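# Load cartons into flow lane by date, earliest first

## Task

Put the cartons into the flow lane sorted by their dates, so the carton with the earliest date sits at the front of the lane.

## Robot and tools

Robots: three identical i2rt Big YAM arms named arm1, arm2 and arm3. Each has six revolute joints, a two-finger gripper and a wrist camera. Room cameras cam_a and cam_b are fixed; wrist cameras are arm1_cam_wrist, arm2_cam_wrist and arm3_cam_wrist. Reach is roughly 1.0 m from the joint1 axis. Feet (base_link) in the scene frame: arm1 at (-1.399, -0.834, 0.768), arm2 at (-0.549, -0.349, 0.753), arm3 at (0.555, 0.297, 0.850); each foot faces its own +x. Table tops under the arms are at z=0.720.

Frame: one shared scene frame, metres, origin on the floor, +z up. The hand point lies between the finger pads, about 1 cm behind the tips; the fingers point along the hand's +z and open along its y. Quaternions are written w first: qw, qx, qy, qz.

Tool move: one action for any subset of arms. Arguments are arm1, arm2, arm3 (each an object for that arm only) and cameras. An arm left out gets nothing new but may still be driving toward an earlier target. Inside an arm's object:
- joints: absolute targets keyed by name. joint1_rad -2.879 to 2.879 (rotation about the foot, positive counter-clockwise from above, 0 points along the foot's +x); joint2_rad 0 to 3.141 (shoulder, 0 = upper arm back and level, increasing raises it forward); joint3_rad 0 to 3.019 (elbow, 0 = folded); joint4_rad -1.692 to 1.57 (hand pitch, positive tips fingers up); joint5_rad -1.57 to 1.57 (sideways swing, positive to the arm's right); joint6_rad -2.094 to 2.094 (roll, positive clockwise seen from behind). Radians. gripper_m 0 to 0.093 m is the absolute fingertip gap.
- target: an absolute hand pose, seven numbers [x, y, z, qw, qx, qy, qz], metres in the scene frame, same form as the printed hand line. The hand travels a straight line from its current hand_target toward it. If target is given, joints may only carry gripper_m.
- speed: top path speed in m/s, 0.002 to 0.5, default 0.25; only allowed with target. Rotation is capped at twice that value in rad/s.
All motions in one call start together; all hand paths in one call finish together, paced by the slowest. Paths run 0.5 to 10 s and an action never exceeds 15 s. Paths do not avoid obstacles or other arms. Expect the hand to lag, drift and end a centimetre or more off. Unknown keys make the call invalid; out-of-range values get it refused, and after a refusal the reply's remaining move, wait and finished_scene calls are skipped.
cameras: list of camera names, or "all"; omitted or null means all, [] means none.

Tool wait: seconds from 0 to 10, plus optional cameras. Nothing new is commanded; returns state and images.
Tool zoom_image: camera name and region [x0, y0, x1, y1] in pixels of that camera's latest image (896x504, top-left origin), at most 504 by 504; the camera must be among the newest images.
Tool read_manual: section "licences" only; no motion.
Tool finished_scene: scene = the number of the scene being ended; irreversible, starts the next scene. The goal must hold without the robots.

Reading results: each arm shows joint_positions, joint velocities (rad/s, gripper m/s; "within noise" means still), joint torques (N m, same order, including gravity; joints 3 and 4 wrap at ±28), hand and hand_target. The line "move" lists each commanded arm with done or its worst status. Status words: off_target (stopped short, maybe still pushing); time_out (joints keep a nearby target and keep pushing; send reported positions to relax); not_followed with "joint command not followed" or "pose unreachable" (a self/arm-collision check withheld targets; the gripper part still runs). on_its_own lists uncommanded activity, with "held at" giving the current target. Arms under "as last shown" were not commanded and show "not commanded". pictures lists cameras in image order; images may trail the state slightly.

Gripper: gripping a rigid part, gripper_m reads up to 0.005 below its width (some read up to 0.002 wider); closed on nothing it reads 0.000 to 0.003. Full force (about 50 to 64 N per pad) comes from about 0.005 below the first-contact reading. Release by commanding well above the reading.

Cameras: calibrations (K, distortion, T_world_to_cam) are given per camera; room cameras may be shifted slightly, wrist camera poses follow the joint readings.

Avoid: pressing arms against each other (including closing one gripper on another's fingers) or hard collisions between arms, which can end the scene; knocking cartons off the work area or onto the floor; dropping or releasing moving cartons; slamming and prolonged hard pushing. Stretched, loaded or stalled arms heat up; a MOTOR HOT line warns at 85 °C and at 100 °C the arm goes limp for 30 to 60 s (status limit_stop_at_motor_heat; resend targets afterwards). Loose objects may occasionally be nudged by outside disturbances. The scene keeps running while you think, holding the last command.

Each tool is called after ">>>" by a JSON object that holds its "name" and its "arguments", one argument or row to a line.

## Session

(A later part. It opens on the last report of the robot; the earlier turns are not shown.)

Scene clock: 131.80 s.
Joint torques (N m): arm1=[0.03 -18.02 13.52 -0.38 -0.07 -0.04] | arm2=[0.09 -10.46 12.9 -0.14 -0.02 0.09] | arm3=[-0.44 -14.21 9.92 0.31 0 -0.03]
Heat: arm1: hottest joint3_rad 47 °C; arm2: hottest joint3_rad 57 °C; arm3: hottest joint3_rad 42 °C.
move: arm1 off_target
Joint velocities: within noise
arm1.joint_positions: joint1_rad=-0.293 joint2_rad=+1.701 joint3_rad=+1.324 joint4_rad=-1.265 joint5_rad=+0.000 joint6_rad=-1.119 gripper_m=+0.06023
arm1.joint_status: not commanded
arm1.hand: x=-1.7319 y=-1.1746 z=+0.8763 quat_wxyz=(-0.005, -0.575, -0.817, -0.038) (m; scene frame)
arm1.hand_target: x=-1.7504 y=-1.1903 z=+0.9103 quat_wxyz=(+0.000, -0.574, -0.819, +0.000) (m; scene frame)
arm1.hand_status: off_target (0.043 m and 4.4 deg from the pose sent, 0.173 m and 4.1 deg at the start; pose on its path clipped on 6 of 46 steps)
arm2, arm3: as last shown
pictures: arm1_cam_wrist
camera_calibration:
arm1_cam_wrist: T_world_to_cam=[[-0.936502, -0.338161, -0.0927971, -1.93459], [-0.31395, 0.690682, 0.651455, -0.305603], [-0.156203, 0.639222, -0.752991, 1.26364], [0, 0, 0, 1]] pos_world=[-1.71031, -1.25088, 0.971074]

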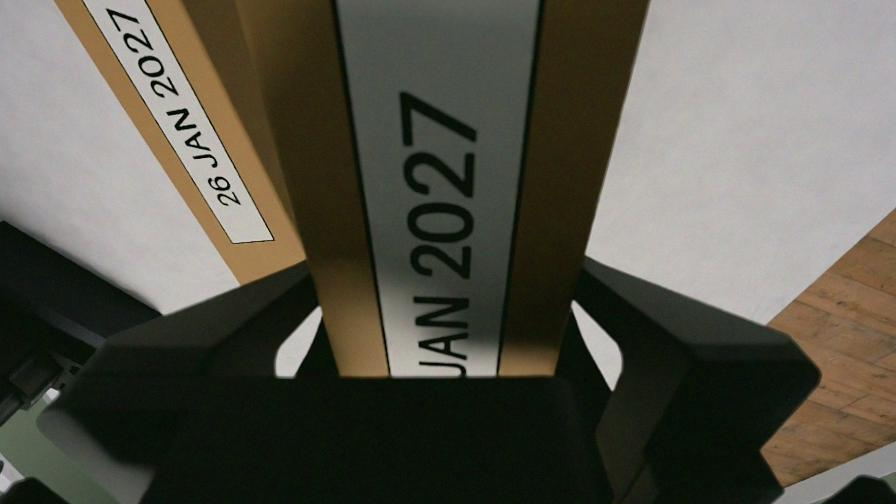

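>>> {"name": "move", "arguments": {
  "arm1": {"joints": {"joint1_rad": 2.463, "joint2_rad": 1.937, "joint3_rad": 1.656, "joint4_rad": -1.290, "joint5_rad": 0, "joint6_rad": -0.113}},
  "cameras": []
}}

>>> {"name": "move", "arguments": {
  "arm1": {"target": [-0.858, -0.600, 0.765, 0, -0.2588, 0.9659, 0], "speed": 0.2},
  "cameras": ["cam_a"]
}}

>>> {"name": "zoom_image", "arguments": {
  "camera": "cam_a",
  "region": [400, 180, 560, 300]
}}

Scene clock: 152.00 s.
Joint torques (N m): arm1=[1.26 -25.29 9.17 -0.36 0.04 0.08] | arm2=[0.15 -10.46 12.9 -0.16 -0.02 0.1] | arm3=[-0.44 -14.27 10.02 0.35 0 -0.03]
Heat: arm1: hottest joint3_rad 49 °C; arm2: hottest joint3_rad 59 °C; arm3: hottest joint3_rad 42 °C.
move: arm1 done
Joint velocities: within noise
arm1.joint_positions: joint1_rad=+2.468 joint2_rad=+1.987 joint3_rad=+1.641 joint4_rad=-1.279 joint5_rad=+0.000 joint6_rad=-0.121 gripper_m=+0.06022
arm1.joint_status: all done
arm1.hand: x=-0.8652 y=-0.5990 z=+0.8446 quat_wxyz=(+0.025, +0.266, -0.964, +0.002) (m; scene frame)
arm1.hand_target: x=-0.8598 y=-0.6002 z=+0.8781 quat_wxyz=(-0.002, +0.259, -0.966, -0.002) (m; scene frame)
arm1.hand_status: not commanded
arm2: as last shown
arm3.joint_positions: joint1_rad=-0.212 joint2_rad=+1.420 joint3_rad=+0.958 joint4_rad=-1.111 joint5_rad=+0.002 joint6_rad=+0.627 gripper_m=+0.09309
arm3.joint_status: not commanded
arm3.hand: x=+0.2510 y=+0.0799 z=+0.9482 quat_wxyz=(+0.002, -1.000, +0.001, -0.002) (m; scene frame)
arm3.hand_target: x=+0.2496 y=+0.0812 z=+0.9495 quat_wxyz=(+0.000, -1.000, +0.000, -0.001) (m; scene frame)
arm3.hand_status: not commanded
pictures: none
No camera images: "cameras" was empty.

Scene clock: 153.13 s.
Joint torques (N m): arm1=[0.5 -20.72 7.61 1.31 0.17 0.12] | arm2=[0.09 -10.52 12.9 -0.16 -0.02 0.09] | arm3=[-0.44 -14.21 10 0.32 0 -0.04]
Heat: arm1: hottest joint3_rad 49 °C; arm2: hottest joint3_rad 59 °C; arm3: hottest joint3_rad 42 °C.
move: arm1 off_target
Joint velocities: within noise
arm1.joint_positions: joint1_rad=+2.468 joint2_rad=+2.053 joint3_rad=+1.529 joint4_rad=-1.084 joint5_rad=+0.001 joint6_rad=-0.121 gripper_m=+0.06008
arm1.joint_status: not commanded
arm1.hand: x=-0.8683 y=-0.6005 z=+0.7679 quat_wxyz=(+0.016, +0.265, -0.964, +0.001) (m; scene frame)
arm1.hand_target: x=-0.8581 y=-0.6002 z=+0.7653 quat_wxyz=(+0.000, +0.259, -0.966, +0.000) (m; scene frame)
arm1.hand_status: off_target (0.011 m and 2.0 deg from the pose sent, 0.080 m and 2.9 deg at the start)
arm2, arm3: as last shown
arm3.joint_positions: joint1_rad=-0.212 joint2_rad=+1.420 joint3_rad=+0.958 joint4_rad=-1.111 joint5_rad=+0.002 joint6_rad=+0.626 gripper_m=+0.09309
pictures: cam_a

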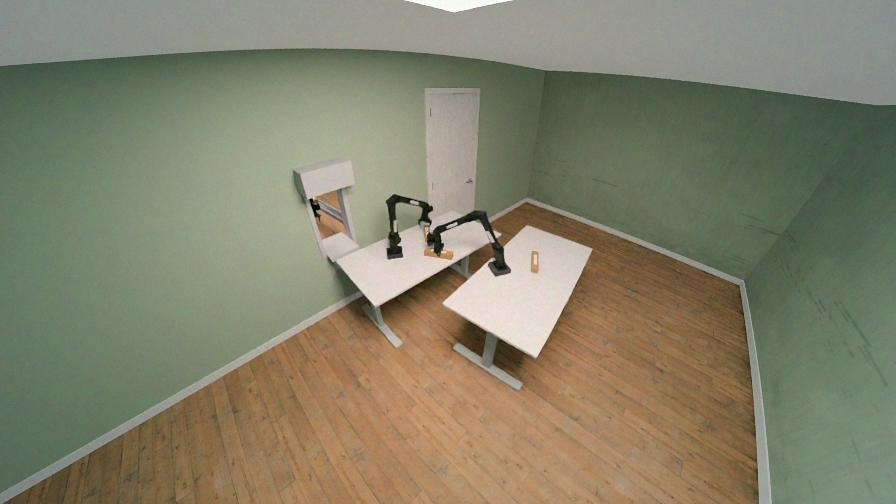

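Scaled by 3.150 from the camera's 896x504 image, which has a finer 1280x720 frame.

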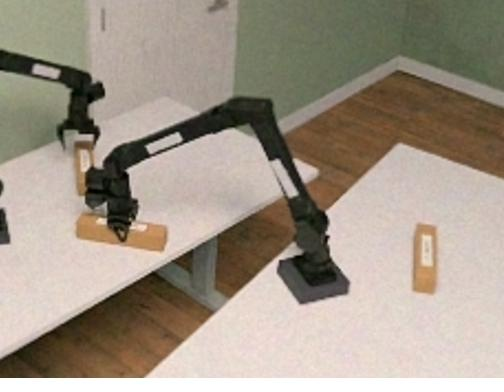

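>>> {"name": "move", "arguments": {
  "arm1": {"target": [-0.858, -0.600, 0.777, 0, -0.2588, 0.9659, 0], "speed": 0.1, "joints": {"gripper_m": 0.093}},
  "cameras": []
}}

>>> {"name": "move", "arguments": {
  "arm1": {"target": [-0.858, -0.600, 0.88, 0, -0.2588, 0.9659, 0], "speed": 0.35},
  "cameras": []
}}

>>> {"name": "move", "arguments": {
  "arm1": {"joints": {"joint1_rad": 1.1, "joint2_rad": 1.6, "joint3_rad": 1.4, "joint4_rad": -1.3, "joint5_rad": 0, "joint6_rad": -0.5}},
  "cameras": []
}}

>>> {"name": "move", "arguments": {
  "arm1": {"joints": {"joint1_rad": -0.106, "joint2_rad": 1.367, "joint3_rad": 0.884, "joint4_rad": -1.088, "joint5_rad": 0, "joint6_rad": -1.025}},
  "arm2": {"joints": {"joint1_rad": 1.260, "joint2_rad": 1.481, "joint3_rad": 1.003, "joint4_rad": -1.092, "joint5_rad": 0, "joint6_rad": 0.197, "gripper_m": 0.093}},
  "cameras": ["arm1_cam_wrist", "arm2_cam_wrist"]
}}

Scene clock: 162.10 s.
Joint torques (N m): arm1=[0.5 -21.95 8.36 -0.06 0.13 0.11] | arm2=[0.09 -10.46 12.89 -0.16 -0.02 0.09] | arm3=[-0.15 -14.51 10 0.34 0 -0.03]
Heat: arm1: hottest joint3_rad 47 °C; arm2: hottest joint3_rad 59 °C; arm3: hottest joint3_rad 42 °C.
move: arm1 off_target
Joint velocities: within noise
arm1.joint_positions: joint1_rad=+2.468 joint2_rad=+2.053 joint3_rad=+1.529 joint4_rad=-1.069 joint5_rad=+0.002 joint6_rad=-0.121 gripper_m=+0.09292
arm1.joint_status: all done
arm1.hand: x=-0.8649 y=-0.5991 z=+0.7676 quat_wxyz=(+0.009, +0.265, -0.964, +0.000) (m; scene frame)
arm1.hand_target: x=-0.8581 y=-0.6001 z=+0.7770 quat_wxyz=(+0.000, +0.259, -0.966, +0.000) (m; scene frame)
arm1.hand_status: off_target (0.012 m and 1.3 deg from the pose sent, 0.014 m and 2.0 deg at the start)
arm2.joint_positions: joint1_rad=+2.197 joint2_rad=+1.611 joint3_rad=+1.108 joint4_rad=-1.106 joint5_rad=+0.006 joint6_rad=-0.794 gripper_m=+0.09308
arm2.joint_status: not commanded
arm2.hand: x=-0.5136 y=-0.7766 z=+0.8347 quat_wxyz=(-0.005, +0.338, +0.941, +0.012) (m; scene frame)
arm2.hand_target: x=-0.5111 y=-0.7962 z=+0.8452 quat_wxyz=(+0.000, +0.342, +0.940, +0.000) (m; scene frame)
arm2.hand_status: not commanded
arm3: as last shown
pictures: none
No camera images: "cameras" was empty.

Scene clock: 163.40 s.
Joint torques (N m): arm1=[0.5 -19.72 11.47 -0.2 0.13 0.12] | arm2=[0.09 -10.52 12.9 -0.16 -0.02 0.09] | arm3=[-0.21 -14.33 9.99 0.28 0.01 -0.03]
Heat: arm1: hottest joint3_rad 47 °C; arm2: hottest joint3_rad 59 °C; arm3: hottest joint3_rad 42 °C.
move: arm1 off_target
Joint velocities: within noise
arm1.joint_positions: joint1_rad=+2.468 joint2_rad=+1.933 joint3_rad=+1.625 joint4_rad=-1.291 joint5_rad=+0.002 joint6_rad=-0.121 gripper_m=+0.09292
arm1.joint_status: not commanded
arm1.hand: x=-0.8711 y=-0.6024 z=+0.8691 quat_wxyz=(+0.012, +0.265, -0.964, +0.001) (m; scene frame)
arm1.hand_target: x=-0.8584 y=-0.6003 z=+0.8802 quat_wxyz=(+0.000, +0.259, -0.966, +0.000) (m; scene frame)
arm1.hand_status: off_target (0.017 m and 1.6 deg from the pose sent, 0.113 m and 1.3 deg at the start)
arm2, arm3: as last shown
pictures: none
No camera images: "cameras" was empty.

Scene clock: 165.20 s.
Joint torques (N m): arm1=[0.67 -16.15 8.73 -0.03 -0.03 -0.05] | arm2=[0.09 -10.52 12.9 -0.16 -0.02 0.09] | arm3=[-0.32 -14.51 9.98 0.34 0 -0.03]
Heat: arm1: hottest joint3_rad 47 °C; arm2: hottest joint3_rad 59 °C; arm3: hottest joint3_rad 42 °C.
move: arm1 done
Joint velocities: within noise
arm1.joint_positions: joint1_rad=+1.107 joint2_rad=+1.602 joint3_rad=+1.398 joint4_rad=-1.291 joint5_rad=+0.001 joint6_rad=-0.491 gripper_m=+0.09294
arm1.joint_status: all done
arm1.hand: x=-1.1102 y=-1.2358 z=+0.9503 quat_wxyz=(-0.028, -0.225, -0.974, +0.022) (m; scene frame)
arm1.hand_target: x=-1.1138 y=-1.2364 z=+0.9518 quat_wxyz=(-0.027, -0.224, -0.974, +0.021) (m; scene frame)
arm1.hand_status: not commanded
arm2, arm3: as last shown
pictures: none
No camera images: "cameras" was empty.

Scene clock: 166.93 s.
Joint torques (N m): arm1=[-0.09 -11.05 7.71 0.4 -0.05 -0.07] | arm2=[-0.44 -9.76 7.58 0.58 -0.04 0.09] | arm3=[-0.38 -14.33 9.99 0.35 0 -0.03]
Heat: arm1: hottest joint3_rad 47 °C; arm2: hottest joint3_rad 59 °C; arm3: hottest joint3_rad 42 °C.
move: arm1 done; arm2 done
Joint velocities: within noise
arm1.joint_positions: joint1_rad=-0.092 joint2_rad=+1.375 joint3_rad=+0.881 joint4_rad=-1.098 joint5_rad=+0.000 joint6_rad=-1.016 gripper_m=+0.09294
arm1.joint_status: all done
arm1.hand: x=-1.5868 y=-1.1247 z=+0.8538 quat_wxyz=(+0.001, -0.535, -0.845, -0.013) (m; scene frame)
arm1.hand_target: x=-1.5930 y=-1.1255 z=+0.8575 quat_wxyz=(+0.000, -0.537, -0.844, -0.003) (m; scene frame)
arm1.hand_status: not commanded
arm2.joint_positions: joint1_rad=+1.266 joint2_rad=+1.475 joint3_rad=+1.021 joint4_rad=-1.097 joint5_rad=+0.000 joint6_rad=+0.186 gripper_m=+0.09308
arm2.joint_status: all done
arm2.hand: x=-0.8499 y=-0.6142 z=+0.8540 quat_wxyz=(+0.011, +0.964, +0.267, -0.006) (m; scene frame)
arm2.hand_target: x=-0.8464 y=-0.6083 z=+0.8454 quat_wxyz=(+0.007, +0.966, +0.259, +0.003) (m; scene frame)
arm2.hand_status: not commanded
arm3: as last shown
pictures: arm1_cam_wrist, arm2_cam_wrist
camera_calibration:
arm1_cam_wrist: T_world_to_cam=[[-0.90114, -0.430985, -0.0468822, -1.87139], [-0.359016, 0.681263, 0.637957, -0.350443], [-0.243011, 0.59172, -0.768644, 1.05963], [0, 0, 0, 1]] pos_world=[-1.5547, -1.19481, 0.950312]
arm2_cam_wrist: T_world_to_cam=[[-0.518854, 0.854847, -0.00516392, 0.0865695], [0.712069, 0.43552, 0.550708, 0.410357], [0.47302, 0.28206, -0.834682, 1.41106], [0, 0, 0, 1]] pos_world=[-0.914747, -0.650727, 0.952248]

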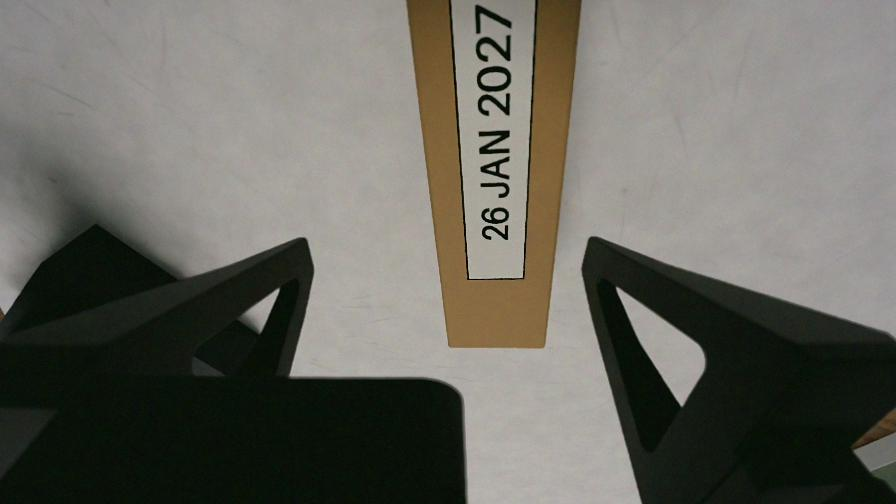

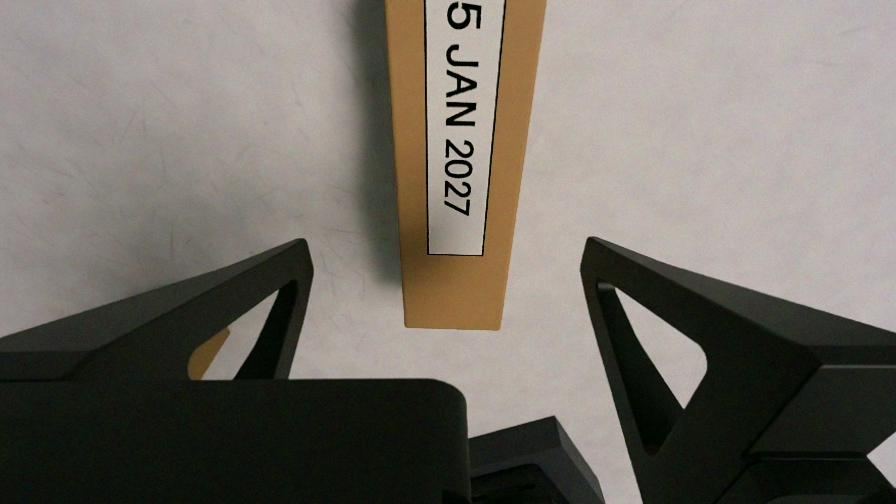

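>>> {"name": "move", "arguments": {
  "arm1": {"target": [-1.612, -1.151, 0.81, 0, 0.515, 0.8572, 0], "speed": 0.25},
  "arm2": {"target": [-0.877, -0.618, 0.748, 0, 0.9659, 0.2588, 0], "speed": 0.25},
  "cameras": ["arm1_cam_wrist", "arm2_cam_wrist"]
}}

>>> {"name": "move", "arguments": {
  "arm2": {"joints": {"gripper_m": 0.048}},
  "cameras": []
}}

Scene clock: 180.87 s.
Joint torques (N m): arm1=[-0.73 -11.81 8.02 0.5 -0.08 -0.1] | arm2=[-0.62 -11.11 7.45 0.79 0.07 -0.14] | arm3=[-0.26 -14.39 10.04 0.34 0.01 -0.03]
Heat: arm1: hottest joint3_rad 46 °C; arm2: hottest joint3_rad 55 °C; arm3: hottest joint3_rad 42 °C.
move: arm1 off_target; arm2 done
Joint velocities: within noise
arm1.joint_positions: joint1_rad=-0.093 joint2_rad=+1.516 joint3_rad=+0.881 joint4_rad=-0.958 joint5_rad=+0.000 joint6_rad=-1.072 gripper_m=+0.09294
arm1.joint_status: not commanded
arm1.hand: x=-1.6007 y=-1.1452 z=+0.8055 quat_wxyz=(+0.000, -0.511, -0.859, -0.014) (m; scene frame)
arm1.hand_target: x=-1.6119 y=-1.1507 z=+0.8101 quat_wxyz=(+0.000, -0.515, -0.857, +0.000) (m; scene frame)
arm1.hand_status: off_target (0.014 m and 1.7 deg from the pose sent, 0.057 m and 3.1 deg at the start)
arm2.joint_positions: joint1_rad=+1.242 joint2_rad=+1.695 joint3_rad=+0.975 joint4_rad=-0.848 joint5_rad=+0.013 joint6_rad=+0.181 gripper_m=+0.09308
arm2.joint_status: not commanded
arm2.hand: x=-0.8741 y=-0.6213 z=+0.7536 quat_wxyz=(+0.002, +0.966, +0.258, -0.001) (m; scene frame)
arm2.hand_target: x=-0.8769 y=-0.6180 z=+0.7481 quat_wxyz=(+0.000, +0.966, +0.259, +0.000) (m; scene frame)
arm2.hand_status: done (0.007 m and 0.3 deg from the pose sent, 0.110 m and 1.8 deg at the start)
arm3: as last shown
pictures: arm1_cam_wrist, arm2_cam_wrist
camera_calibration:
arm1_cam_wrist: T_world_to_cam=[[-0.876217, -0.47945, -0.0486923, -1.90909], [-0.396828, 0.660489, 0.637402, -0.394375], [-0.273442, 0.577826, -0.768991, 0.966976], [0, 0, 0, 1]] pos_world=[-1.56486, -1.21357, 0.902014]
arm2_cam_wrist: T_world_to_cam=[[-0.502527, 0.864496, 0.0106109, 0.0878637], [0.717826, 0.410365, 0.562429, 0.466571], [0.481864, 0.290253, -0.826777, 1.34741], [0, 0, 0, 1]] pos_world=[-0.940031, -0.658512, 0.850663]

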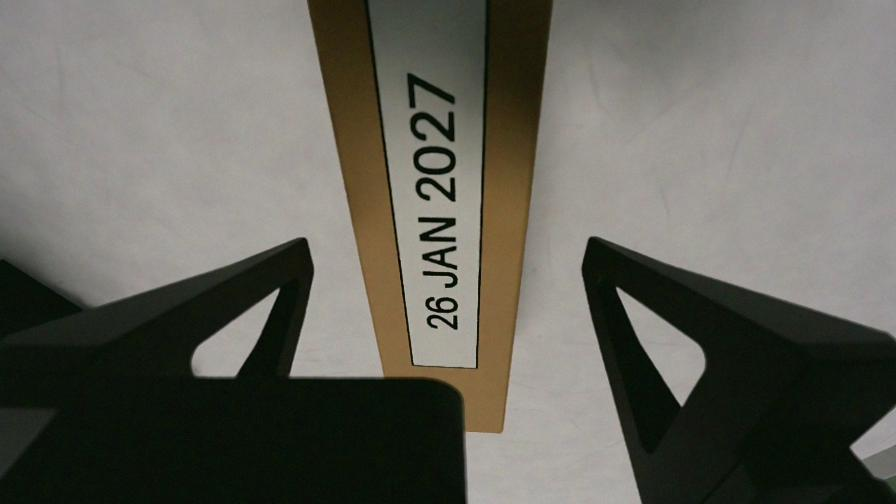

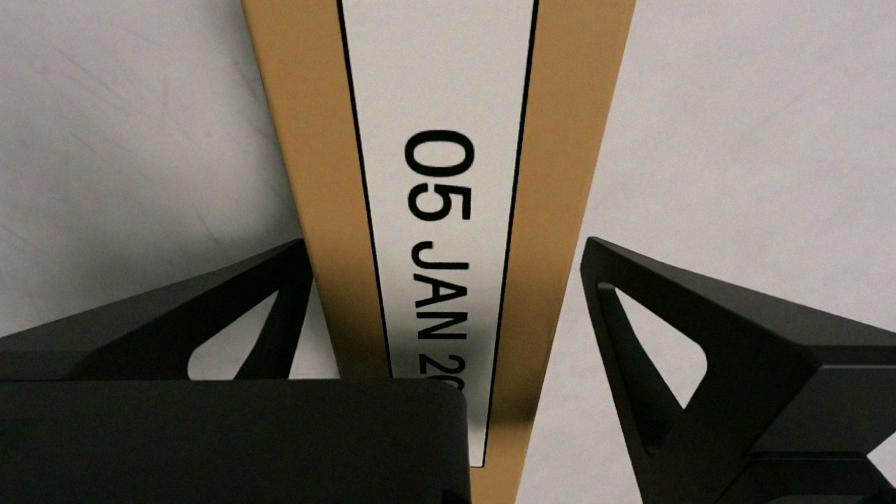

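Scene clock: 181.50 s.
Joint torques (N m): arm1=[-0.67 -11.75 8.03 0.5 -0.07 -0.06] | arm2=[-0.56 -11.11 7.46 0.77 0.08 -0.12] | arm3=[-0.38 -14.39 10 0.34 -0.01 -0.03]
Heat: arm1: hottest joint3_rad 46 °C; arm2: hottest joint3_rad 55 °C; arm3: hottest joint3_rad 42 °C.
move: arm2 off_target
Joint velocities: within noise
arm1, arm3: as last shown
arm2.joint_positions: joint1_rad=+1.242 joint2_rad=+1.695 joint3_rad=+0.975 joint4_rad=-0.847 joint5_rad=+0.013 joint6_rad=+0.181 gripper_m=+0.06062
arm2.joint_status: gripper_m off_target (ended at +0.06065, target +0.04800)
arm2.hand: x=-0.8741 y=-0.6214 z=+0.7536 quat_wxyz=(+0.002, +0.966, +0.258, -0.002) (m; scene frame)
arm2.hand_target: x=-0.8769 y=-0.6180 z=+0.7481 quat_wxyz=(+0.000, +0.966, +0.259, +0.000) (m; scene frame)
arm2.hand_status: not commanded
pictures: none
No camera images: "cameras" was empty.

>>> {"name": "move", "arguments": {
  "arm1": {"target": [-1.616, -1.143, 0.747, 0, 0.515, 0.8572, 0], "speed": 0.2},
  "arm2": {"target": [-0.877, -0.618, 0.870, 0, 0.9659, 0.2588, 0], "speed": 0.3},
  "cameras": []
}}

>>> {"name": "move", "arguments": {
  "arm1": {"joints": {"gripper_m": 0.048}},
  "arm2": {"joints": {"joint1_rad": -1.740, "joint2_rad": 1.603, "joint3_rad": 1.245, "joint4_rad": -1.212, "joint5_rad": 0, "joint6_rad": 0.862}},
  "cameras": []
}}

>>> {"name": "move", "arguments": {
  "arm1": {"target": [-1.616, -1.143, 0.870, 0, 0.515, 0.8572, 0], "speed": 0.3},
  "arm2": {"target": [0.025, 0.008, 0.885, 0, 0, -1, 0], "speed": 0.4},
  "cameras": []
}}

>>> {"name": "move", "arguments": {
  "arm1": {"joints": {"joint1_rad": 2.463, "joint2_rad": 1.937, "joint3_rad": 1.656, "joint4_rad": -1.290, "joint5_rad": 0, "joint6_rad": -0.113}},
  "arm2": {"target": [0.025, 0.008, 0.772, 0, 0, -1, 0], "speed": 0.15},
  "cameras": ["arm2_cam_wrist", "arm3_cam_wrist"]
}}

Scene clock: 192.47 s.
Joint torques (N m): arm1=[-0.67 -12.34 6.08 0.47 -0.09 -0.06] | arm2=[-0.32 -11.4 14.31 -0.27 0.07 -0.08] | arm3=[-0.38 -14.27 9.98 0.32 0 -0.04]
Heat: arm1: hottest joint3_rad 45 °C; arm2: hottest joint3_rad 53 °C; arm3: hottest joint3_rad 42 °C.
move: arm1 done; arm2 off_target
Joint velocities: within noise
arm1.joint_positions: joint1_rad=-0.114 joint2_rad=+1.632 joint3_rad=+0.818 joint4_rad=-0.767 joint5_rad=+0.000 joint6_rad=-1.092 gripper_m=+0.09294
arm1.joint_status: not commanded
arm1.hand: x=-1.6077 y=-1.1419 z=+0.7462 quat_wxyz=(+0.000, -0.511, -0.859, -0.008) (m; scene frame)
arm1.hand_target: x=-1.6160 y=-1.1430 z=+0.7471 quat_wxyz=(+0.000, -0.515, -0.857, +0.000) (m; scene frame)
arm1.hand_status: done (0.008 m and 1.0 deg from the pose sent, 0.061 m and 1.7 deg at the start)
arm2.joint_positions: joint1_rad=+1.242 joint2_rad=+1.524 joint3_rad=+1.051 joint4_rad=-1.159 joint5_rad=+0.014 joint6_rad=+0.181 gripper_m=+0.06062
arm2.joint_status: not commanded
arm2.hand: x=-0.8541 y=-0.6025 z=+0.8456 quat_wxyz=(-0.013, +0.966, +0.258, +0.028) (m; scene frame)
arm2.hand_target: x=-0.8756 y=-0.6169 z=+0.8704 quat_wxyz=(+0.000, +0.966, +0.259, +0.000) (m; scene frame)
arm2.hand_status: off_target (0.037 m and 3.5 deg from the pose sent, 0.117 m and 0.3 deg at the start)
arm3.joint_positions: joint1_rad=-0.212 joint2_rad=+1.420 joint3_rad=+0.958 joint4_rad=-1.111 joint5_rad=+0.002 joint6_rad=+0.626 gripper_m=+0.09309
arm3.joint_status: not commanded
arm3.hand: x=+0.2510 y=+0.0799 z=+0.9482 quat_wxyz=(+0.002, -1.000, +0.001, -0.002) (m; scene frame)
arm3.hand_target: x=+0.2496 y=+0.0812 z=+0.9495 quat_wxyz=(+0.000, -1.000, +0.000, -0.001) (m; scene frame)
arm3.hand_status: not commanded
pictures: none
No camera images: "cameras" was empty.

Scene clock: 195.00 s.
Joint torques (N m): arm1=[-0.67 -12.28 6.23 0.4 0.09 -0.01] | arm2=[0.21 -14.33 11.19 -0.24 0.02 0.08] | arm3=[-0.44 -14.45 9.96 0.31 0.01 -0.04]
Heat: arm1: hottest joint3_rad 45 °C; arm2: hottest joint3_rad 53 °C; arm3: hottest joint3_rad 42 °C.
move: arm1 off_target; arm2 done
Joint velocities: within noise
arm1.joint_positions: joint1_rad=-0.114 joint2_rad=+1.631 joint3_rad=+0.816 joint4_rad=-0.764 joint5_rad=-0.003 joint6_rad=-1.097 gripper_m=+0.06035
arm1.joint_status: gripper_m off_target (ended at +0.06038, target +0.04800)
arm1.hand: x=-1.6072 y=-1.1421 z=+0.7458 quat_wxyz=(-0.002, -0.509, -0.860, -0.007) (m; scene frame)
arm1.hand_target: x=-1.6160 y=-1.1430 z=+0.7472 quat_wxyz=(+0.000, -0.515, -0.857, +0.000) (m; scene frame)
arm1.hand_status: not commanded
arm2.joint_positions: joint1_rad=-1.744 joint2_rad=+1.621 joint3_rad=+1.214 joint4_rad=-1.203 joint5_rad=+0.001 joint6_rad=+0.853 gripper_m=+0.06065
arm2.joint_status: all done
arm2.hand: x=-0.2549 y=-0.0078 z=+0.8605 quat_wxyz=(+0.007, +0.002, -1.000, +0.021) (m; scene frame)
arm2.hand_target: x=-0.2501 y=+0.0011 z=+0.8790 quat_wxyz=(-0.005, +0.000, -1.000, +0.006) (m; scene frame)
arm2.hand_status: not commanded
arm3: as last shown
pictures: none
No camera images: "cameras" was empty.

Scene clock: 197.07 s.
Joint torques (N m): arm1=[-0.73 -12.98 12 -0.4 0.01 -0.01] | arm2=[-0.03 -21.83 16.43 -0.43 -0.04 -0.12] | arm3=[-0.44 -14.27 9.98 0.36 0.01 -0.03]
Heat: arm1: hottest joint3_rad 45 °C; arm2: hottest joint3_rad 54 °C; arm3: hottest joint3_rad 42 °C.
move: arm1 off_target; arm2 off_target
Joint velocities: within noise
arm1.joint_positions: joint1_rad=-0.114 joint2_rad=+1.435 joint3_rad=+0.905 joint4_rad=-1.107 joint5_rad=-0.001 joint6_rad=-1.097 gripper_m=+0.06036
arm1.joint_status: not commanded
arm1.hand: x=-1.5960 y=-1.1250 z=+0.8421 quat_wxyz=(-0.002, -0.509, -0.860, -0.036) (m; scene frame)
arm1.hand_target: x=-1.6150 y=-1.1416 z=+0.8702 quat_wxyz=(+0.000, -0.515, -0.857, +0.000) (m; scene frame)
arm1.hand_status: off_target (0.039 m and 4.2 deg from the pose sent, 0.125 m and 1.1 deg at the start)
arm2.joint_positions: joint1_rad=-2.054 joint2_rad=+2.172 joint3_rad=+2.015 joint4_rad=-1.489 joint5_rad=-0.013 joint6_rad=+0.562 gripper_m=+0.06065
arm2.joint_status: not commanded
arm2.hand: x=+0.0050 y=-0.0073 z=+0.8536 quat_wxyz=(+0.031, -0.007, -0.999, +0.020) (m; scene frame)
arm2.hand_target: x=+0.0226 y=+0.0066 z=+0.8856 quat_wxyz=(-0.001, +0.000, -1.000, +0.000) (m; scene frame)
arm2.hand_status: off_target (0.040 m and 4.3 deg from the pose sent, 0.281 m and 2.5 deg at the start; pose on its path clipped on 16 of 62 steps)
arm3: as last shown
pictures: none
No camera images: "cameras" was empty.

Scene clock: 199.60 s.
Joint torques (N m): arm1=[0.97 -25.17 9.17 -0.35 0.04 0.12] | arm2=[0.15 -21.77 8.88 0.92 0.02 -0.1] | arm3=[-0.44 -14.39 9.98 0.29 -0.01 -0.02]
Heat: arm1: hottest joint3_rad 45 °C; arm2: hottest joint3_rad 53 °C; arm3: hottest joint3_rad 42 °C.
move: arm1 done; arm2 done
Joint velocities: within noise
arm1.joint_positions: joint1_rad=+2.466 joint2_rad=+1.985 joint3_rad=+1.641 joint4_rad=-1.279 joint5_rad=+0.000 joint6_rad=-0.121 gripper_m=+0.06031
arm1.joint_status: all done
arm1.hand: x=-0.8646 y=-0.6000 z=+0.8458 quat_wxyz=(+0.023, +0.264, -0.964, +0.002) (m; scene frame)
arm1.hand_target: x=-0.8597 y=-0.6001 z=+0.8781 quat_wxyz=(-0.002, +0.259, -0.966, -0.002) (m; scene frame)
arm1.hand_status: not commanded
arm2.joint_positions: joint1_rad=-2.054 joint2_rad=+2.245 joint3_rad=+1.944 joint4_rad=-1.273 joint5_rad=-0.015 joint6_rad=+0.562 gripper_m=+0.06065
arm2.joint_status: not commanded
arm2.hand: x=+0.0263 y=+0.0049 z=+0.7788 quat_wxyz=(+0.001, -0.007, -1.000, +0.000) (m; scene frame)
arm2.hand_target: x=+0.0248 y=+0.0080 z=+0.7720 quat_wxyz=(+0.000, +0.000, -1.000, +0.000) (m; scene frame)
arm2.hand_status: done (0.008 m and 0.8 deg from the pose sent, 0.085 m and 4.3 deg at the start)
arm3: as last shown
pictures: arm2_cam_wrist, arm3_cam_wrist
camera_calibration:
arm2_cam_wrist: T_world_to_cam=[[-0.00877996, -0.999868, 0.0136447, -0.00745499], [-0.823856, 0.0149665, 0.566601, -0.411706], [-0.566731, -0.00626651, -0.823879, 0.779474], [0, 0, 0, 1]] pos_world=[0.102499, 0.00359236, 0.875567]
arm3_cam_wrist: T_world_to_cam=[[0.0176305, 0.999844, 0.00120835, -0.0845675], [0.801335, -0.0148529, 0.598032, -0.765159], [0.597956, -0.00957532, -0.801472, 0.733579], [0, 0, 0, 1]] pos_world=[0.175992, 0.0802137, 1.04563]

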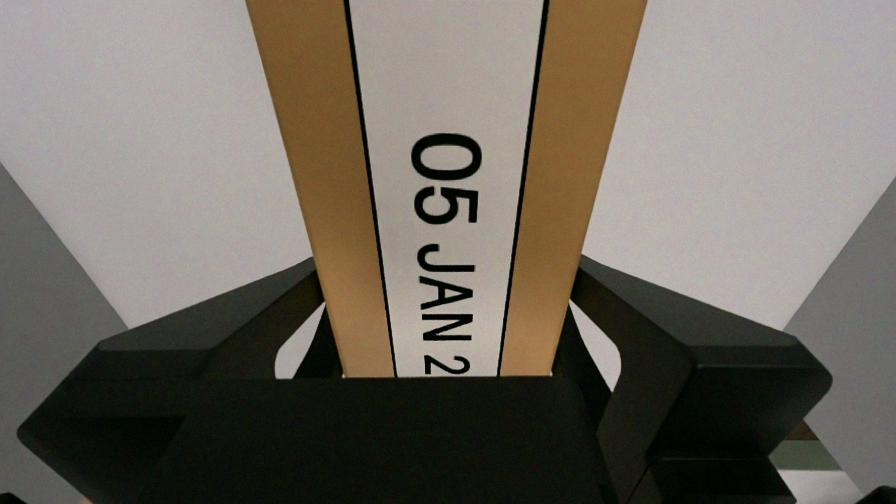

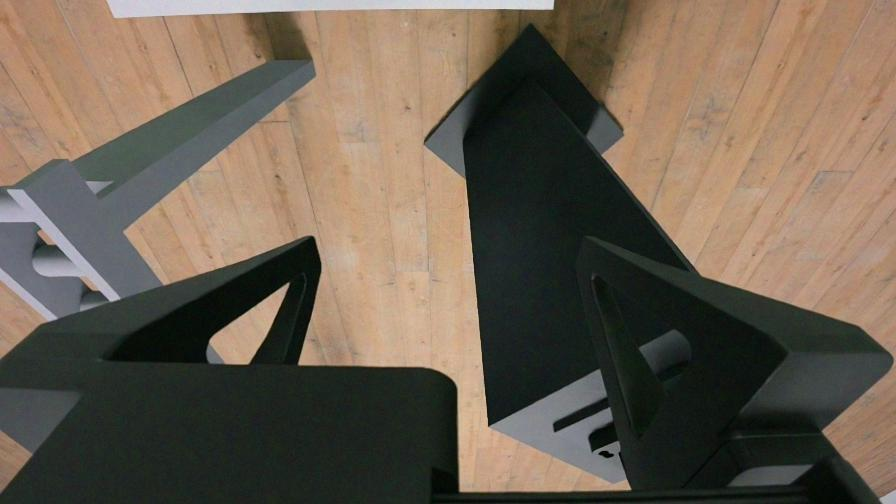

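>>> {"name": "move", "arguments": {
  "arm1": {"target": [-0.858, -0.600, 0.750, 0, -0.2588, 0.9659, 0], "speed": 0.2},
  "arm2": {"target": [0.025, 0.008, 0.787, 0, 0, -1, 0], "speed": 0.1, "joints": {"gripper_m": 0.093}},
  "cameras": []
}}

>>> {"name": "move", "arguments": {
  "arm2": {"target": [-0.25, 0.01, 0.90, 0, 0, -1, 0], "speed": 0.4},
  "cameras": []
}}

>>> {"name": "move", "arguments": {
  "arm1": {"target": [-0.858, -0.600, 0.764, 0, -0.2588, 0.9659, 0], "speed": 0.1, "joints": {"gripper_m": 0.093}},
  "arm3": {"target": [0.010, 0.004, 0.835, 0, 1, 0, 0], "speed": 0.3},
  "cameras": ["arm3_cam_wrist"]
}}

Scene clock: 213.10 s.
Joint torques (N m): arm1=[0.62 -20.66 7.53 1.22 0.18 0.11] | arm2=[0.03 -22.59 10.24 -0.2 0.02 -0.1] | arm3=[-0.32 -14.39 9.99 0.31 0.01 -0.03]
Heat: arm1: hottest joint3_rad 44 °C; arm2: hottest joint3_rad 53 °C; arm3: hottest joint3_rad 42 °C.
move: arm1 done; arm2 done
Joint velocities: within noise
arm1.joint_positions: joint1_rad=+2.466 joint2_rad=+2.071 joint3_rad=+1.518 joint4_rad=-1.051 joint5_rad=+0.001 joint6_rad=-0.121 gripper_m=+0.05998
arm1.joint_status: not commanded
arm1.hand: x=-0.8677 y=-0.6011 z=+0.7536 quat_wxyz=(+0.015, +0.265, -0.964, +0.001) (m; scene frame)
arm1.hand_target: x=-0.8582 y=-0.6000 z=+0.7501 quat_wxyz=(+0.000, +0.259, -0.966, +0.000) (m; scene frame)
arm1.hand_status: done (0.010 m and 1.8 deg from the pose sent, 0.096 m and 2.8 deg at the start)
arm2.joint_positions: joint1_rad=-2.054 joint2_rad=+2.242 joint3_rad=+1.944 joint4_rad=-1.279 joint5_rad=-0.015 joint6_rad=+0.562 gripper_m=+0.09295
arm2.joint_status: all done
arm2.hand: x=+0.0253 y=+0.0044 z=+0.7811 quat_wxyz=(+0.002, -0.007, -1.000, +0.001) (m; scene frame)
arm2.hand_target: x=+0.0249 y=+0.0081 z=+0.7869 quat_wxyz=(+0.000, +0.000, -1.000, +0.000) (m; scene frame)
arm2.hand_status: done (0.007 m and 0.8 deg from the pose sent, 0.009 m and 0.8 deg at the start)
arm3: as last shown
pictures: none
No camera images: "cameras" was empty.

Scene clock: 214.93 s.
Joint torques (N m): arm1=[0.67 -20.6 7.56 1.25 0.18 0.11] | arm2=[0.09 -12.57 8.18 -0.02 0.11 0.09] | arm3=[-0.44 -14.39 10.03 0.35 -0.01 -0.02]
Heat: arm1: hottest joint3_rad 44 °C; arm2: hottest joint3_rad 53 °C; arm3: hottest joint3_rad 42 °C.
move: arm2 off_target
Joint velocities: within noise
arm1, arm3: as last shown
arm2.joint_positions: joint1_rad=-1.737 joint2_rad=+1.595 joint3_rad=+1.319 joint4_rad=-1.261 joint5_rad=-0.016 joint6_rad=+0.856 gripper_m=+0.09295
arm2.joint_status: not commanded
arm2.hand: x=-0.2439 y=+0.0156 z=+0.9095 quat_wxyz=(-0.010, +0.005, -1.000, -0.013) (m; scene frame)
arm2.hand_target: x=-0.2500 y=+0.0099 z=+0.9001 quat_wxyz=(+0.000, +0.000, -1.000, +0.000) (m; scene frame)
arm2.hand_status: off_target (0.013 m and 1.9 deg from the pose sent, 0.300 m and 0.8 deg at the start)
pictures: none
No camera images: "cameras" was empty.

Scene clock: 216.90 s.
Joint torques (N m): arm1=[0.62 -22.24 8.32 -0.23 0.14 0.11] | arm2=[0.03 -12.57 8.16 -0.02 0.11 0.09] | arm3=[-0.56 -24.47 13.08 -0.05 0.02 -0.03]
Heat: arm1: hottest joint3_rad 44 °C; arm2: hottest joint3_rad 52 °C; arm3: hottest joint3_rad 42 °C.
move: arm1 off_target; arm3 off_target
Joint velocities: within noise
arm1.joint_positions: joint1_rad=+2.466 joint2_rad=+2.072 joint3_rad=+1.518 joint4_rad=-1.036 joint5_rad=+0.002 joint6_rad=-0.121 gripper_m=+0.09292
arm1.joint_status: all done
arm1.hand: x=-0.8644 y=-0.5998 z=+0.7531 quat_wxyz=(+0.008, +0.264, -0.964, +0.000) (m; scene frame)
arm1.hand_target: x=-0.8582 y=-0.6000 z=+0.7640 quat_wxyz=(+0.000, +0.259, -0.966, +0.000) (m; scene frame)
arm1.hand_status: off_target (0.013 m and 1.1 deg from the pose sent, 0.014 m and 1.8 deg at the start)
arm2: as last shown
arm2.joint_positions: joint1_rad=-1.737 joint2_rad=+1.595 joint3_rad=+1.319 joint4_rad=-1.261 joint5_rad=-0.016 joint6_rad=+0.857 gripper_m=+0.09295
arm2.hand: x=-0.2439 y=+0.0156 z=+0.9095 quat_wxyz=(-0.010, +0.004, -1.000, -0.013) (m; scene frame)
arm3.joint_positions: joint1_rad=-0.334 joint2_rad=+2.107 joint3_rad=+1.600 joint4_rad=-1.062 joint5_rad=+0.002 joint6_rad=+0.504 gripper_m=+0.09309
arm3.joint_status: not commanded
arm3.hand: x=+0.0213 y=+0.0052 z=+0.8389 quat_wxyz=(+0.001, -1.000, +0.001, +0.000) (m; scene frame)
arm3.hand_target: x=+0.0103 y=+0.0042 z=+0.8351 quat_wxyz=(+0.000, -1.000, +0.000, +0.000) (m; scene frame)
arm3.hand_status: off_target (0.012 m and 0.1 deg from the pose sent, 0.277 m and 0.3 deg at the start)
pictures: arm3_cam_wrist
camera_calibration:
arm3_cam_wrist: T_world_to_cam=[[0.0168703, 0.999857, -0.00138764, -0.00351548], [0.803696, -0.0127349, 0.594903, -0.514345], [0.5948, -0.0111514, -0.803796, 0.784708], [0, 0, 0, 1]] pos_world=[-0.0533079, 0.00571545, 0.936726]

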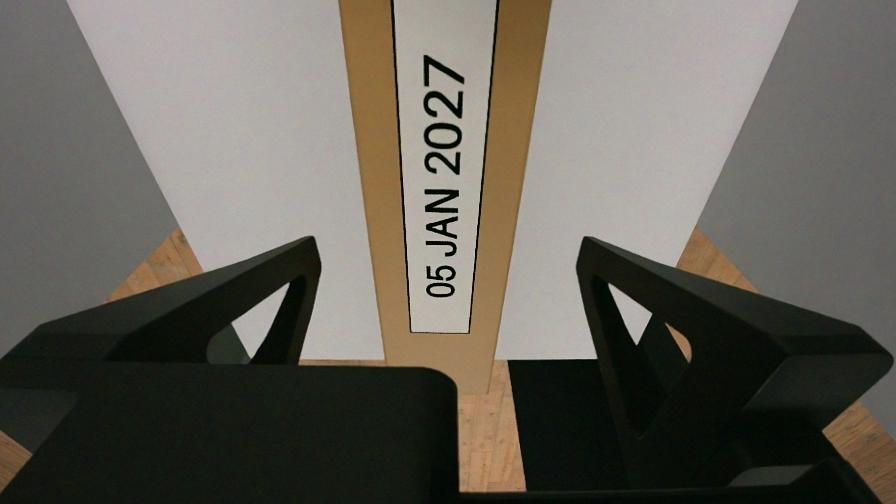

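>>> {"name": "move", "arguments": {
  "arm1": {"target": [-0.858, -0.600, 0.88, 0, -0.2588, 0.9659, 0], "speed": 0.3},
  "arm3": {"target": [0.012, 0.003, 0.770, 0, 1, 0, 0], "speed": 0.2},
  "cameras": []
}}

>>> {"name": "move", "arguments": {
  "arm1": {"joints": {"joint1_rad": 0.5, "joint2_rad": 1.4, "joint3_rad": 1.5, "joint4_rad": -1.3, "joint5_rad": 0, "joint6_rad": 0}},
  "arm2": {"joints": {"joint1_rad": 2.159, "joint2_rad": 1.603, "joint3_rad": 1.144, "joint4_rad": -1.113, "joint5_rad": 0, "joint6_rad": -0.85, "gripper_m": 0.093}},
  "arm3": {"joints": {"gripper_m": 0.048}},
  "cameras": ["arm2_cam_wrist"]
}}

Scene clock: 227.47 s.
Joint torques (N m): arm1=[0.62 -20.13 11.4 -0.27 0.13 0.12] | arm2=[0.09 -12.57 8.18 -0.03 0.11 0.09] | arm3=[-0.26 -25.41 9.37 0.76 0.02 0]
Heat: arm1: hottest joint3_rad 44 °C; arm2: hottest joint3_rad 52 °C; arm3: hottest joint3_rad 42 °C.
move: arm1 off_target; arm3 off_target
Joint velocities: within noise
arm1.joint_positions: joint1_rad=+2.466 joint2_rad=+1.933 joint3_rad=+1.625 joint4_rad=-1.291 joint5_rad=+0.002 joint6_rad=-0.121 gripper_m=+0.09292
arm1.joint_status: not commanded
arm1.hand: x=-0.8707 y=-0.6031 z=+0.8692 quat_wxyz=(+0.012, +0.264, -0.964, +0.001) (m; scene frame)
arm1.hand_target: x=-0.8585 y=-0.6001 z=+0.8802 quat_wxyz=(+0.000, +0.259, -0.966, +0.000) (m; scene frame)
arm1.hand_status: off_target (0.017 m and 1.5 deg from the pose sent, 0.127 m and 1.1 deg at the start)
arm2: as last shown
arm3.joint_positions: joint1_rad=-0.334 joint2_rad=+2.201 joint3_rad=+1.600 joint4_rad=-0.957 joint5_rad=+0.002 joint6_rad=+0.504 gripper_m=+0.09309
arm3.joint_status: not commanded
arm3.hand: x=+0.0127 y=+0.0004 z=+0.7838 quat_wxyz=(-0.002, -1.000, +0.001, +0.005) (m; scene frame)
arm3.hand_target: x=+0.0123 y=+0.0031 z=+0.7702 quat_wxyz=(+0.000, -1.000, +0.000, +0.000) (m; scene frame)
arm3.hand_status: off_target (0.014 m and 0.7 deg from the pose sent, 0.070 m and 0.1 deg at the start)
pictures: none
No camera images: "cameras" was empty.

Scene clock: 230.20 s.
Joint torques (N m): arm1=[-0.03 -15.15 10.02 0.4 0.06 0.11] | arm2=[0.09 -12.81 7.45 -0.09 -0.06 -0.11] | arm3=[-0.21 -25.52 9.37 0.79 -0.04 -0.01]
Heat: arm1: hottest joint3_rad 44 °C; arm2: hottest joint3_rad 51 °C; arm3: hottest joint3_rad 42 °C.
move: arm1 done; arm2 done; arm3 off_target
Joint velocities: within noise
arm1.joint_positions: joint1_rad=+0.509 joint2_rad=+1.416 joint3_rad=+1.492 joint4_rad=-1.292 joint5_rad=+0.000 joint6_rad=-0.007 gripper_m=+0.09295
arm1.joint_status: all done
arm1.hand: x=-1.3860 y=-1.3323 z=+1.0782 quat_wxyz=(-0.125, -0.684, -0.708, +0.121) (m; scene frame)
arm1.hand_target: x=-1.3906 y=-1.3291 z=+1.0891 quat_wxyz=(-0.131, -0.689, -0.702, +0.126) (m; scene frame)
arm1.hand_status: not commanded
arm2.joint_positions: joint1_rad=+2.158 joint2_rad=+1.608 joint3_rad=+1.165 joint4_rad=-1.104 joint5_rad=-0.001 joint6_rad=-0.840 gripper_m=+0.09308
arm2.joint_status: all done
arm2.hand: x=-0.5284 y=-0.8019 z=+0.8552 quat_wxyz=(+0.011, +0.335, +0.942, -0.014) (m; scene frame)
arm2.hand_target: x=-0.5282 y=-0.7915 z=+0.8501 quat_wxyz=(+0.006, +0.330, +0.944, -0.003) (m; scene frame)
arm2.hand_status: not commanded
arm3.joint_positions: joint1_rad=-0.334 joint2_rad=+2.201 joint3_rad=+1.600 joint4_rad=-0.957 joint5_rad=+0.004 joint6_rad=+0.504 gripper_m=+0.05827
arm3.joint_status: gripper_m off_target (ended at +0.05830, target +0.04800)
arm3.hand: x=+0.0125 y=+0.0007 z=+0.7838 quat_wxyz=(-0.001, -1.000, +0.001, +0.006) (m; scene frame)
arm3.hand_target: x=+0.0123 y=+0.0031 z=+0.7702 quat_wxyz=(+0.000, -1.000, +0.000, +0.000) (m; scene frame)
arm3.hand_status: not commanded
pictures: arm2_cam_wrist
camera_calibration:
arm2_cam_wrist: T_world_to_cam=[[-0.628232, -0.777333, 0.0328421, -0.985308], [-0.643493, 0.542864, 0.539643, -0.358199], [-0.437311, 0.317887, -0.841253, 0.866211], [0, 0, 0, 1]] pos_world=[-0.470697, -0.846816, 0.954362]

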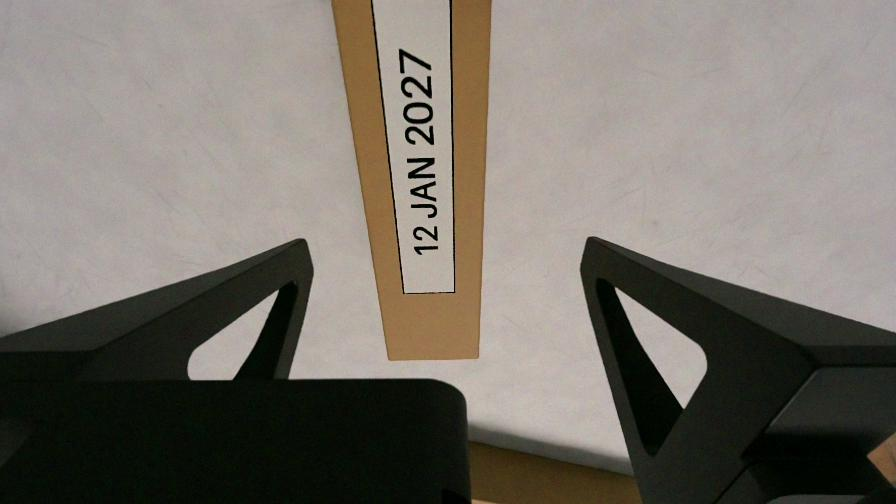

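>>> {"name": "move", "arguments": {
  "arm2": {"target": [-0.518, -0.779, 0.748, 0, 0.3256, 0.9455, 0], "speed": 0.2},
  "arm3": {"target": [0.015, 0.005, 0.88, 0, 1, 0, 0], "speed": 0.25},
  "cameras": []
}}

>>> {"name": "move", "arguments": {
  "arm2": {"joints": {"gripper_m": 0.048}},
  "arm3": {"target": [0.745, -0.350, 0.875, 0.0165, 0.9982, -0.0255, -0.0514], "speed": 0.45},
  "cameras": ["arm2_cam_wrist"]
}}

>>> {"name": "move", "arguments": {
  "arm2": {"target": [-0.518, -0.779, 0.885, 0, 0.3256, 0.9455, 0], "speed": 0.25},
  "arm3": {"target": [0.748, -0.338, 0.766, 0.0155, 0.9982, -0.0235, -0.0514], "speed": 0.15},
  "cameras": ["arm2_cam_wrist", "arm3_cam_wrist"]
}}

Scene clock: 243.07 s.
Joint torques (N m): arm1=[-0.03 -15.09 10 0.4 0.06 0.11] | arm2=[0.62 -11.58 6.86 0.76 -0.02 0.06] | arm3=[-0.5 -28.45 14.34 -0.13 0 0]
Heat: arm1: hottest joint3_rad 45 °C; arm2: hottest joint3_rad 50 °C; arm3: hottest joint3_rad 42 °C.
move: arm2 done; arm3 off_target
Joint velocities: within noise
arm1: as last shown
arm2.joint_positions: joint1_rad=+2.176 joint2_rad=+1.724 joint3_rad=+1.008 joint4_rad=-0.855 joint5_rad=+0.007 joint6_rad=-0.840 gripper_m=+0.09308
arm2.joint_status: not commanded
arm2.hand: x=-0.5217 y=-0.7830 z=+0.7562 quat_wxyz=(+0.003, +0.327, +0.945, -0.005) (m; scene frame)
arm2.hand_target: x=-0.5181 y=-0.7788 z=+0.7481 quat_wxyz=(+0.000, +0.325, +0.946, +0.000) (m; scene frame)
arm2.hand_status: done (0.010 m and 0.7 deg from the pose sent, 0.110 m and 2.4 deg at the start)
arm3.joint_positions: joint1_rad=-0.334 joint2_rad=+2.088 joint3_rad=+1.600 joint4_rad=-1.143 joint5_rad=+0.003 joint6_rad=+0.504 gripper_m=+0.05827
arm3.joint_status: not commanded
arm3.hand: x=+0.0364 y=+0.0137 z=+0.8509 quat_wxyz=(+0.016, -1.000, +0.000, -0.026) (m; scene frame)
arm3.hand_target: x=+0.0163 y=+0.0057 z=+0.8806 quat_wxyz=(+0.000, -1.000, +0.000, +0.000) (m; scene frame)
arm3.hand_status: off_target (0.037 m and 3.5 deg from the pose sent, 0.096 m and 0.7 deg at the start)
pictures: none
No camera images: "cameras" was empty.

Scene clock: 246.13 s.
Joint torques (N m): arm1=[-0.09 -15.09 10.03 0.42 0.06 0.11] | arm2=[0.62 -11.52 6.87 0.58 -0.14 0.05] | arm3=[-0.67 -29.33 15.65 -0.27 0.32 0.16]
Heat: arm1: hottest joint3_rad 45 °C; arm2: hottest joint3_rad 50 °C; arm3: hottest joint3_rad 42 °C.
move: arm2 off_target; arm3 off_target
Joint velocities: within noise
arm1: as last shown
arm2.joint_positions: joint1_rad=+2.176 joint2_rad=+1.724 joint3_rad=+1.008 joint4_rad=-0.850 joint5_rad=+0.010 joint6_rad=-0.839 gripper_m=+0.06049
arm2.joint_status: gripper_m off_target (ended at +0.06052, target +0.04800)
arm2.hand: x=-0.5222 y=-0.7842 z=+0.7563 quat_wxyz=(+0.003, +0.327, +0.945, -0.008) (m; scene frame)
arm2.hand_target: x=-0.5182 y=-0.7789 z=+0.7481 quat_wxyz=(+0.000, +0.326, +0.945, +0.000) (m; scene frame)
arm2.hand_status: not commanded
arm3.joint_positions: joint1_rad=+1.057 joint2_rad=+2.236 joint3_rad=+1.869 joint4_rad=-1.254 joint5_rad=+0.106 joint6_rad=+1.927 gripper_m=+0.05827
arm3.joint_status: not commanded
arm3.hand: x=+0.7436 y=-0.3281 z=+0.8554 quat_wxyz=(+0.006, -0.998, +0.016, +0.057) (m; scene frame)
arm3.hand_target: x=+0.7446 y=-0.3487 z=+0.8755 quat_wxyz=(-0.017, -0.998, +0.025, +0.051) (m; scene frame)
arm3.hand_status: off_target (0.029 m and 2.9 deg from the pose sent, 0.797 m and 10.1 deg at the start; pose on its path clipped on 25 of 92 steps)
pictures: arm2_cam_wrist
camera_calibration:
arm2_cam_wrist: T_world_to_cam=[[-0.614541, -0.78845, 0.0261897, -0.960918], [-0.646057, 0.522053, 0.55684, -0.341131], [-0.452713, 0.325281, -0.830206, 0.769382], [0, 0, 0, 1]] pos_world=[-0.462605, -0.829813, 0.853868]

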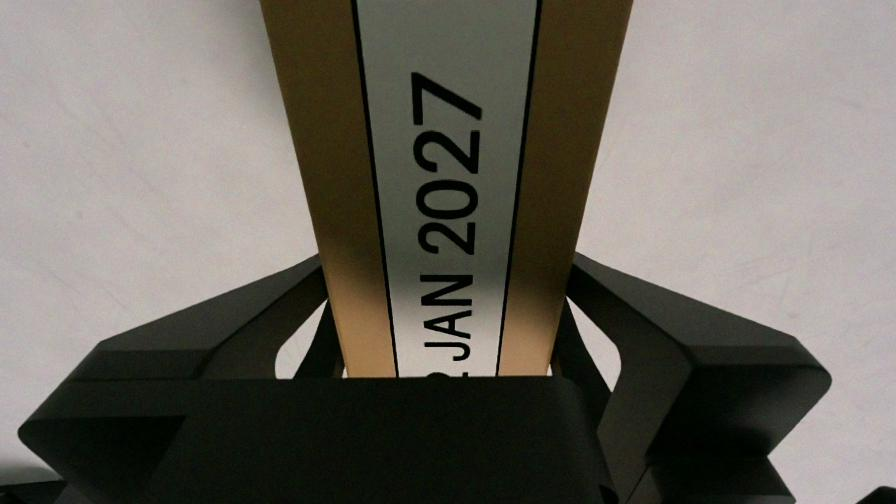

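Scene clock: 247.73 s.
Joint torques (N m): arm1=[-0.09 -15.09 10 0.39 0.05 0.11] | arm2=[0.73 -11.75 14.17 -0.31 -0.16 0.07] | arm3=[0.32 -29.45 10.28 0.46 0.35 0.14]
Heat: arm1: hottest joint3_rad 46 °C; arm2: hottest joint3_rad 50 °C; arm3: hottest joint3_rad 42 °C.
move: arm2 off_target; arm3 done
Joint velocities: within noise
arm1: as last shown
arm2.joint_positions: joint1_rad=+2.177 joint2_rad=+1.545 joint3_rad=+1.099 joint4_rad=-1.202 joint5_rad=+0.009 joint6_rad=-0.839 gripper_m=+0.06049
arm2.joint_status: not commanded
arm2.hand: x=-0.5245 y=-0.7529 z=+0.8591 quat_wxyz=(-0.013, +0.326, +0.945, +0.029) (m; scene frame)
arm2.hand_target: x=-0.5181 y=-0.7772 z=+0.8854 quat_wxyz=(+0.000, +0.325, +0.946, +0.000) (m; scene frame)
arm2.hand_status: off_target (0.037 m and 3.7 deg from the pose sent, 0.129 m and 1.0 deg at the start)
arm3.joint_positions: joint1_rad=+1.057 joint2_rad=+2.340 joint3_rad=+1.807 joint4_rad=-1.055 joint5_rad=+0.105 joint6_rad=+1.934 gripper_m=+0.05827
arm3.joint_status: not commanded
arm3.hand: x=+0.7457 y=-0.3331 z=+0.7668 quat_wxyz=(-0.009, -0.998, +0.020, +0.051) (m; scene frame)
arm3.hand_target: x=+0.7481 y=-0.3380 z=+0.7660 quat_wxyz=(-0.016, -0.998, +0.023, +0.051) (m; scene frame)
arm3.hand_status: done (0.005 m and 0.8 deg from the pose sent, 0.090 m and 2.7 deg at the start)
pictures: arm2_cam_wrist, arm3_cam_wrist
camera_calibration:
arm2_cam_wrist: T_world_to_cam=[[-0.612843, -0.789454, -0.0344478, -0.888093], [-0.644255, 0.473934, 0.600268, -0.488742], [-0.457558, 0.390063, -0.799057, 0.86312], [0, 0, 0, 1]] pos_world=[-0.464209, -0.806147, 0.952465]
arm3_cam_wrist: T_world_to_cam=[[0.0549554, 0.998181, -0.0248008, 0.311512], [0.858829, -0.0345847, 0.511093, -1.04202], [0.509306, -0.049387, -0.859167, 0.385565], [0, 0, 0, 1]] pos_world=[0.68143, -0.327941, 0.871561]

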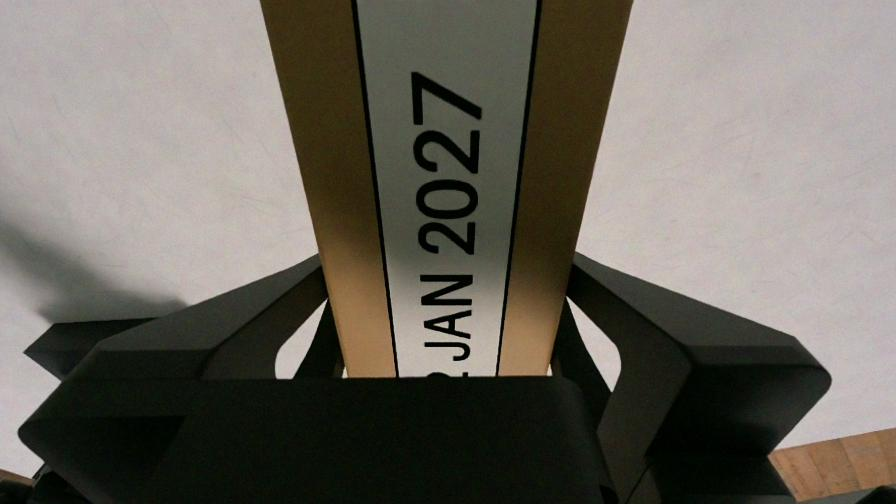

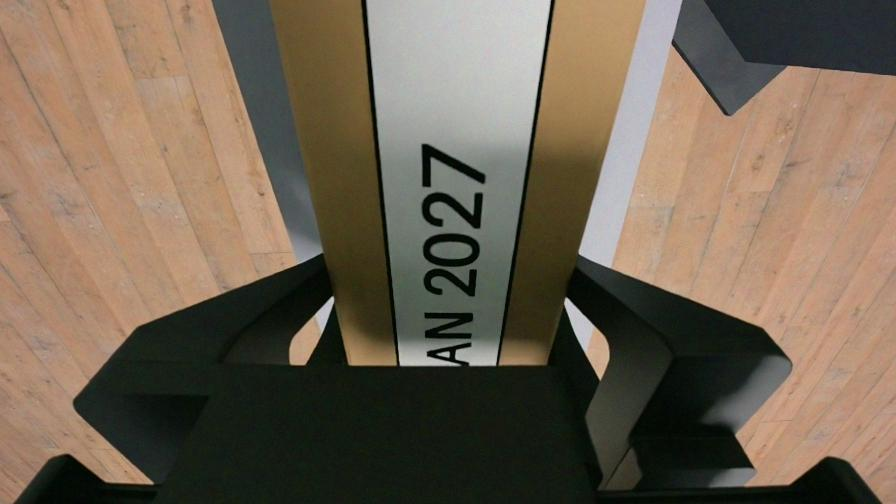

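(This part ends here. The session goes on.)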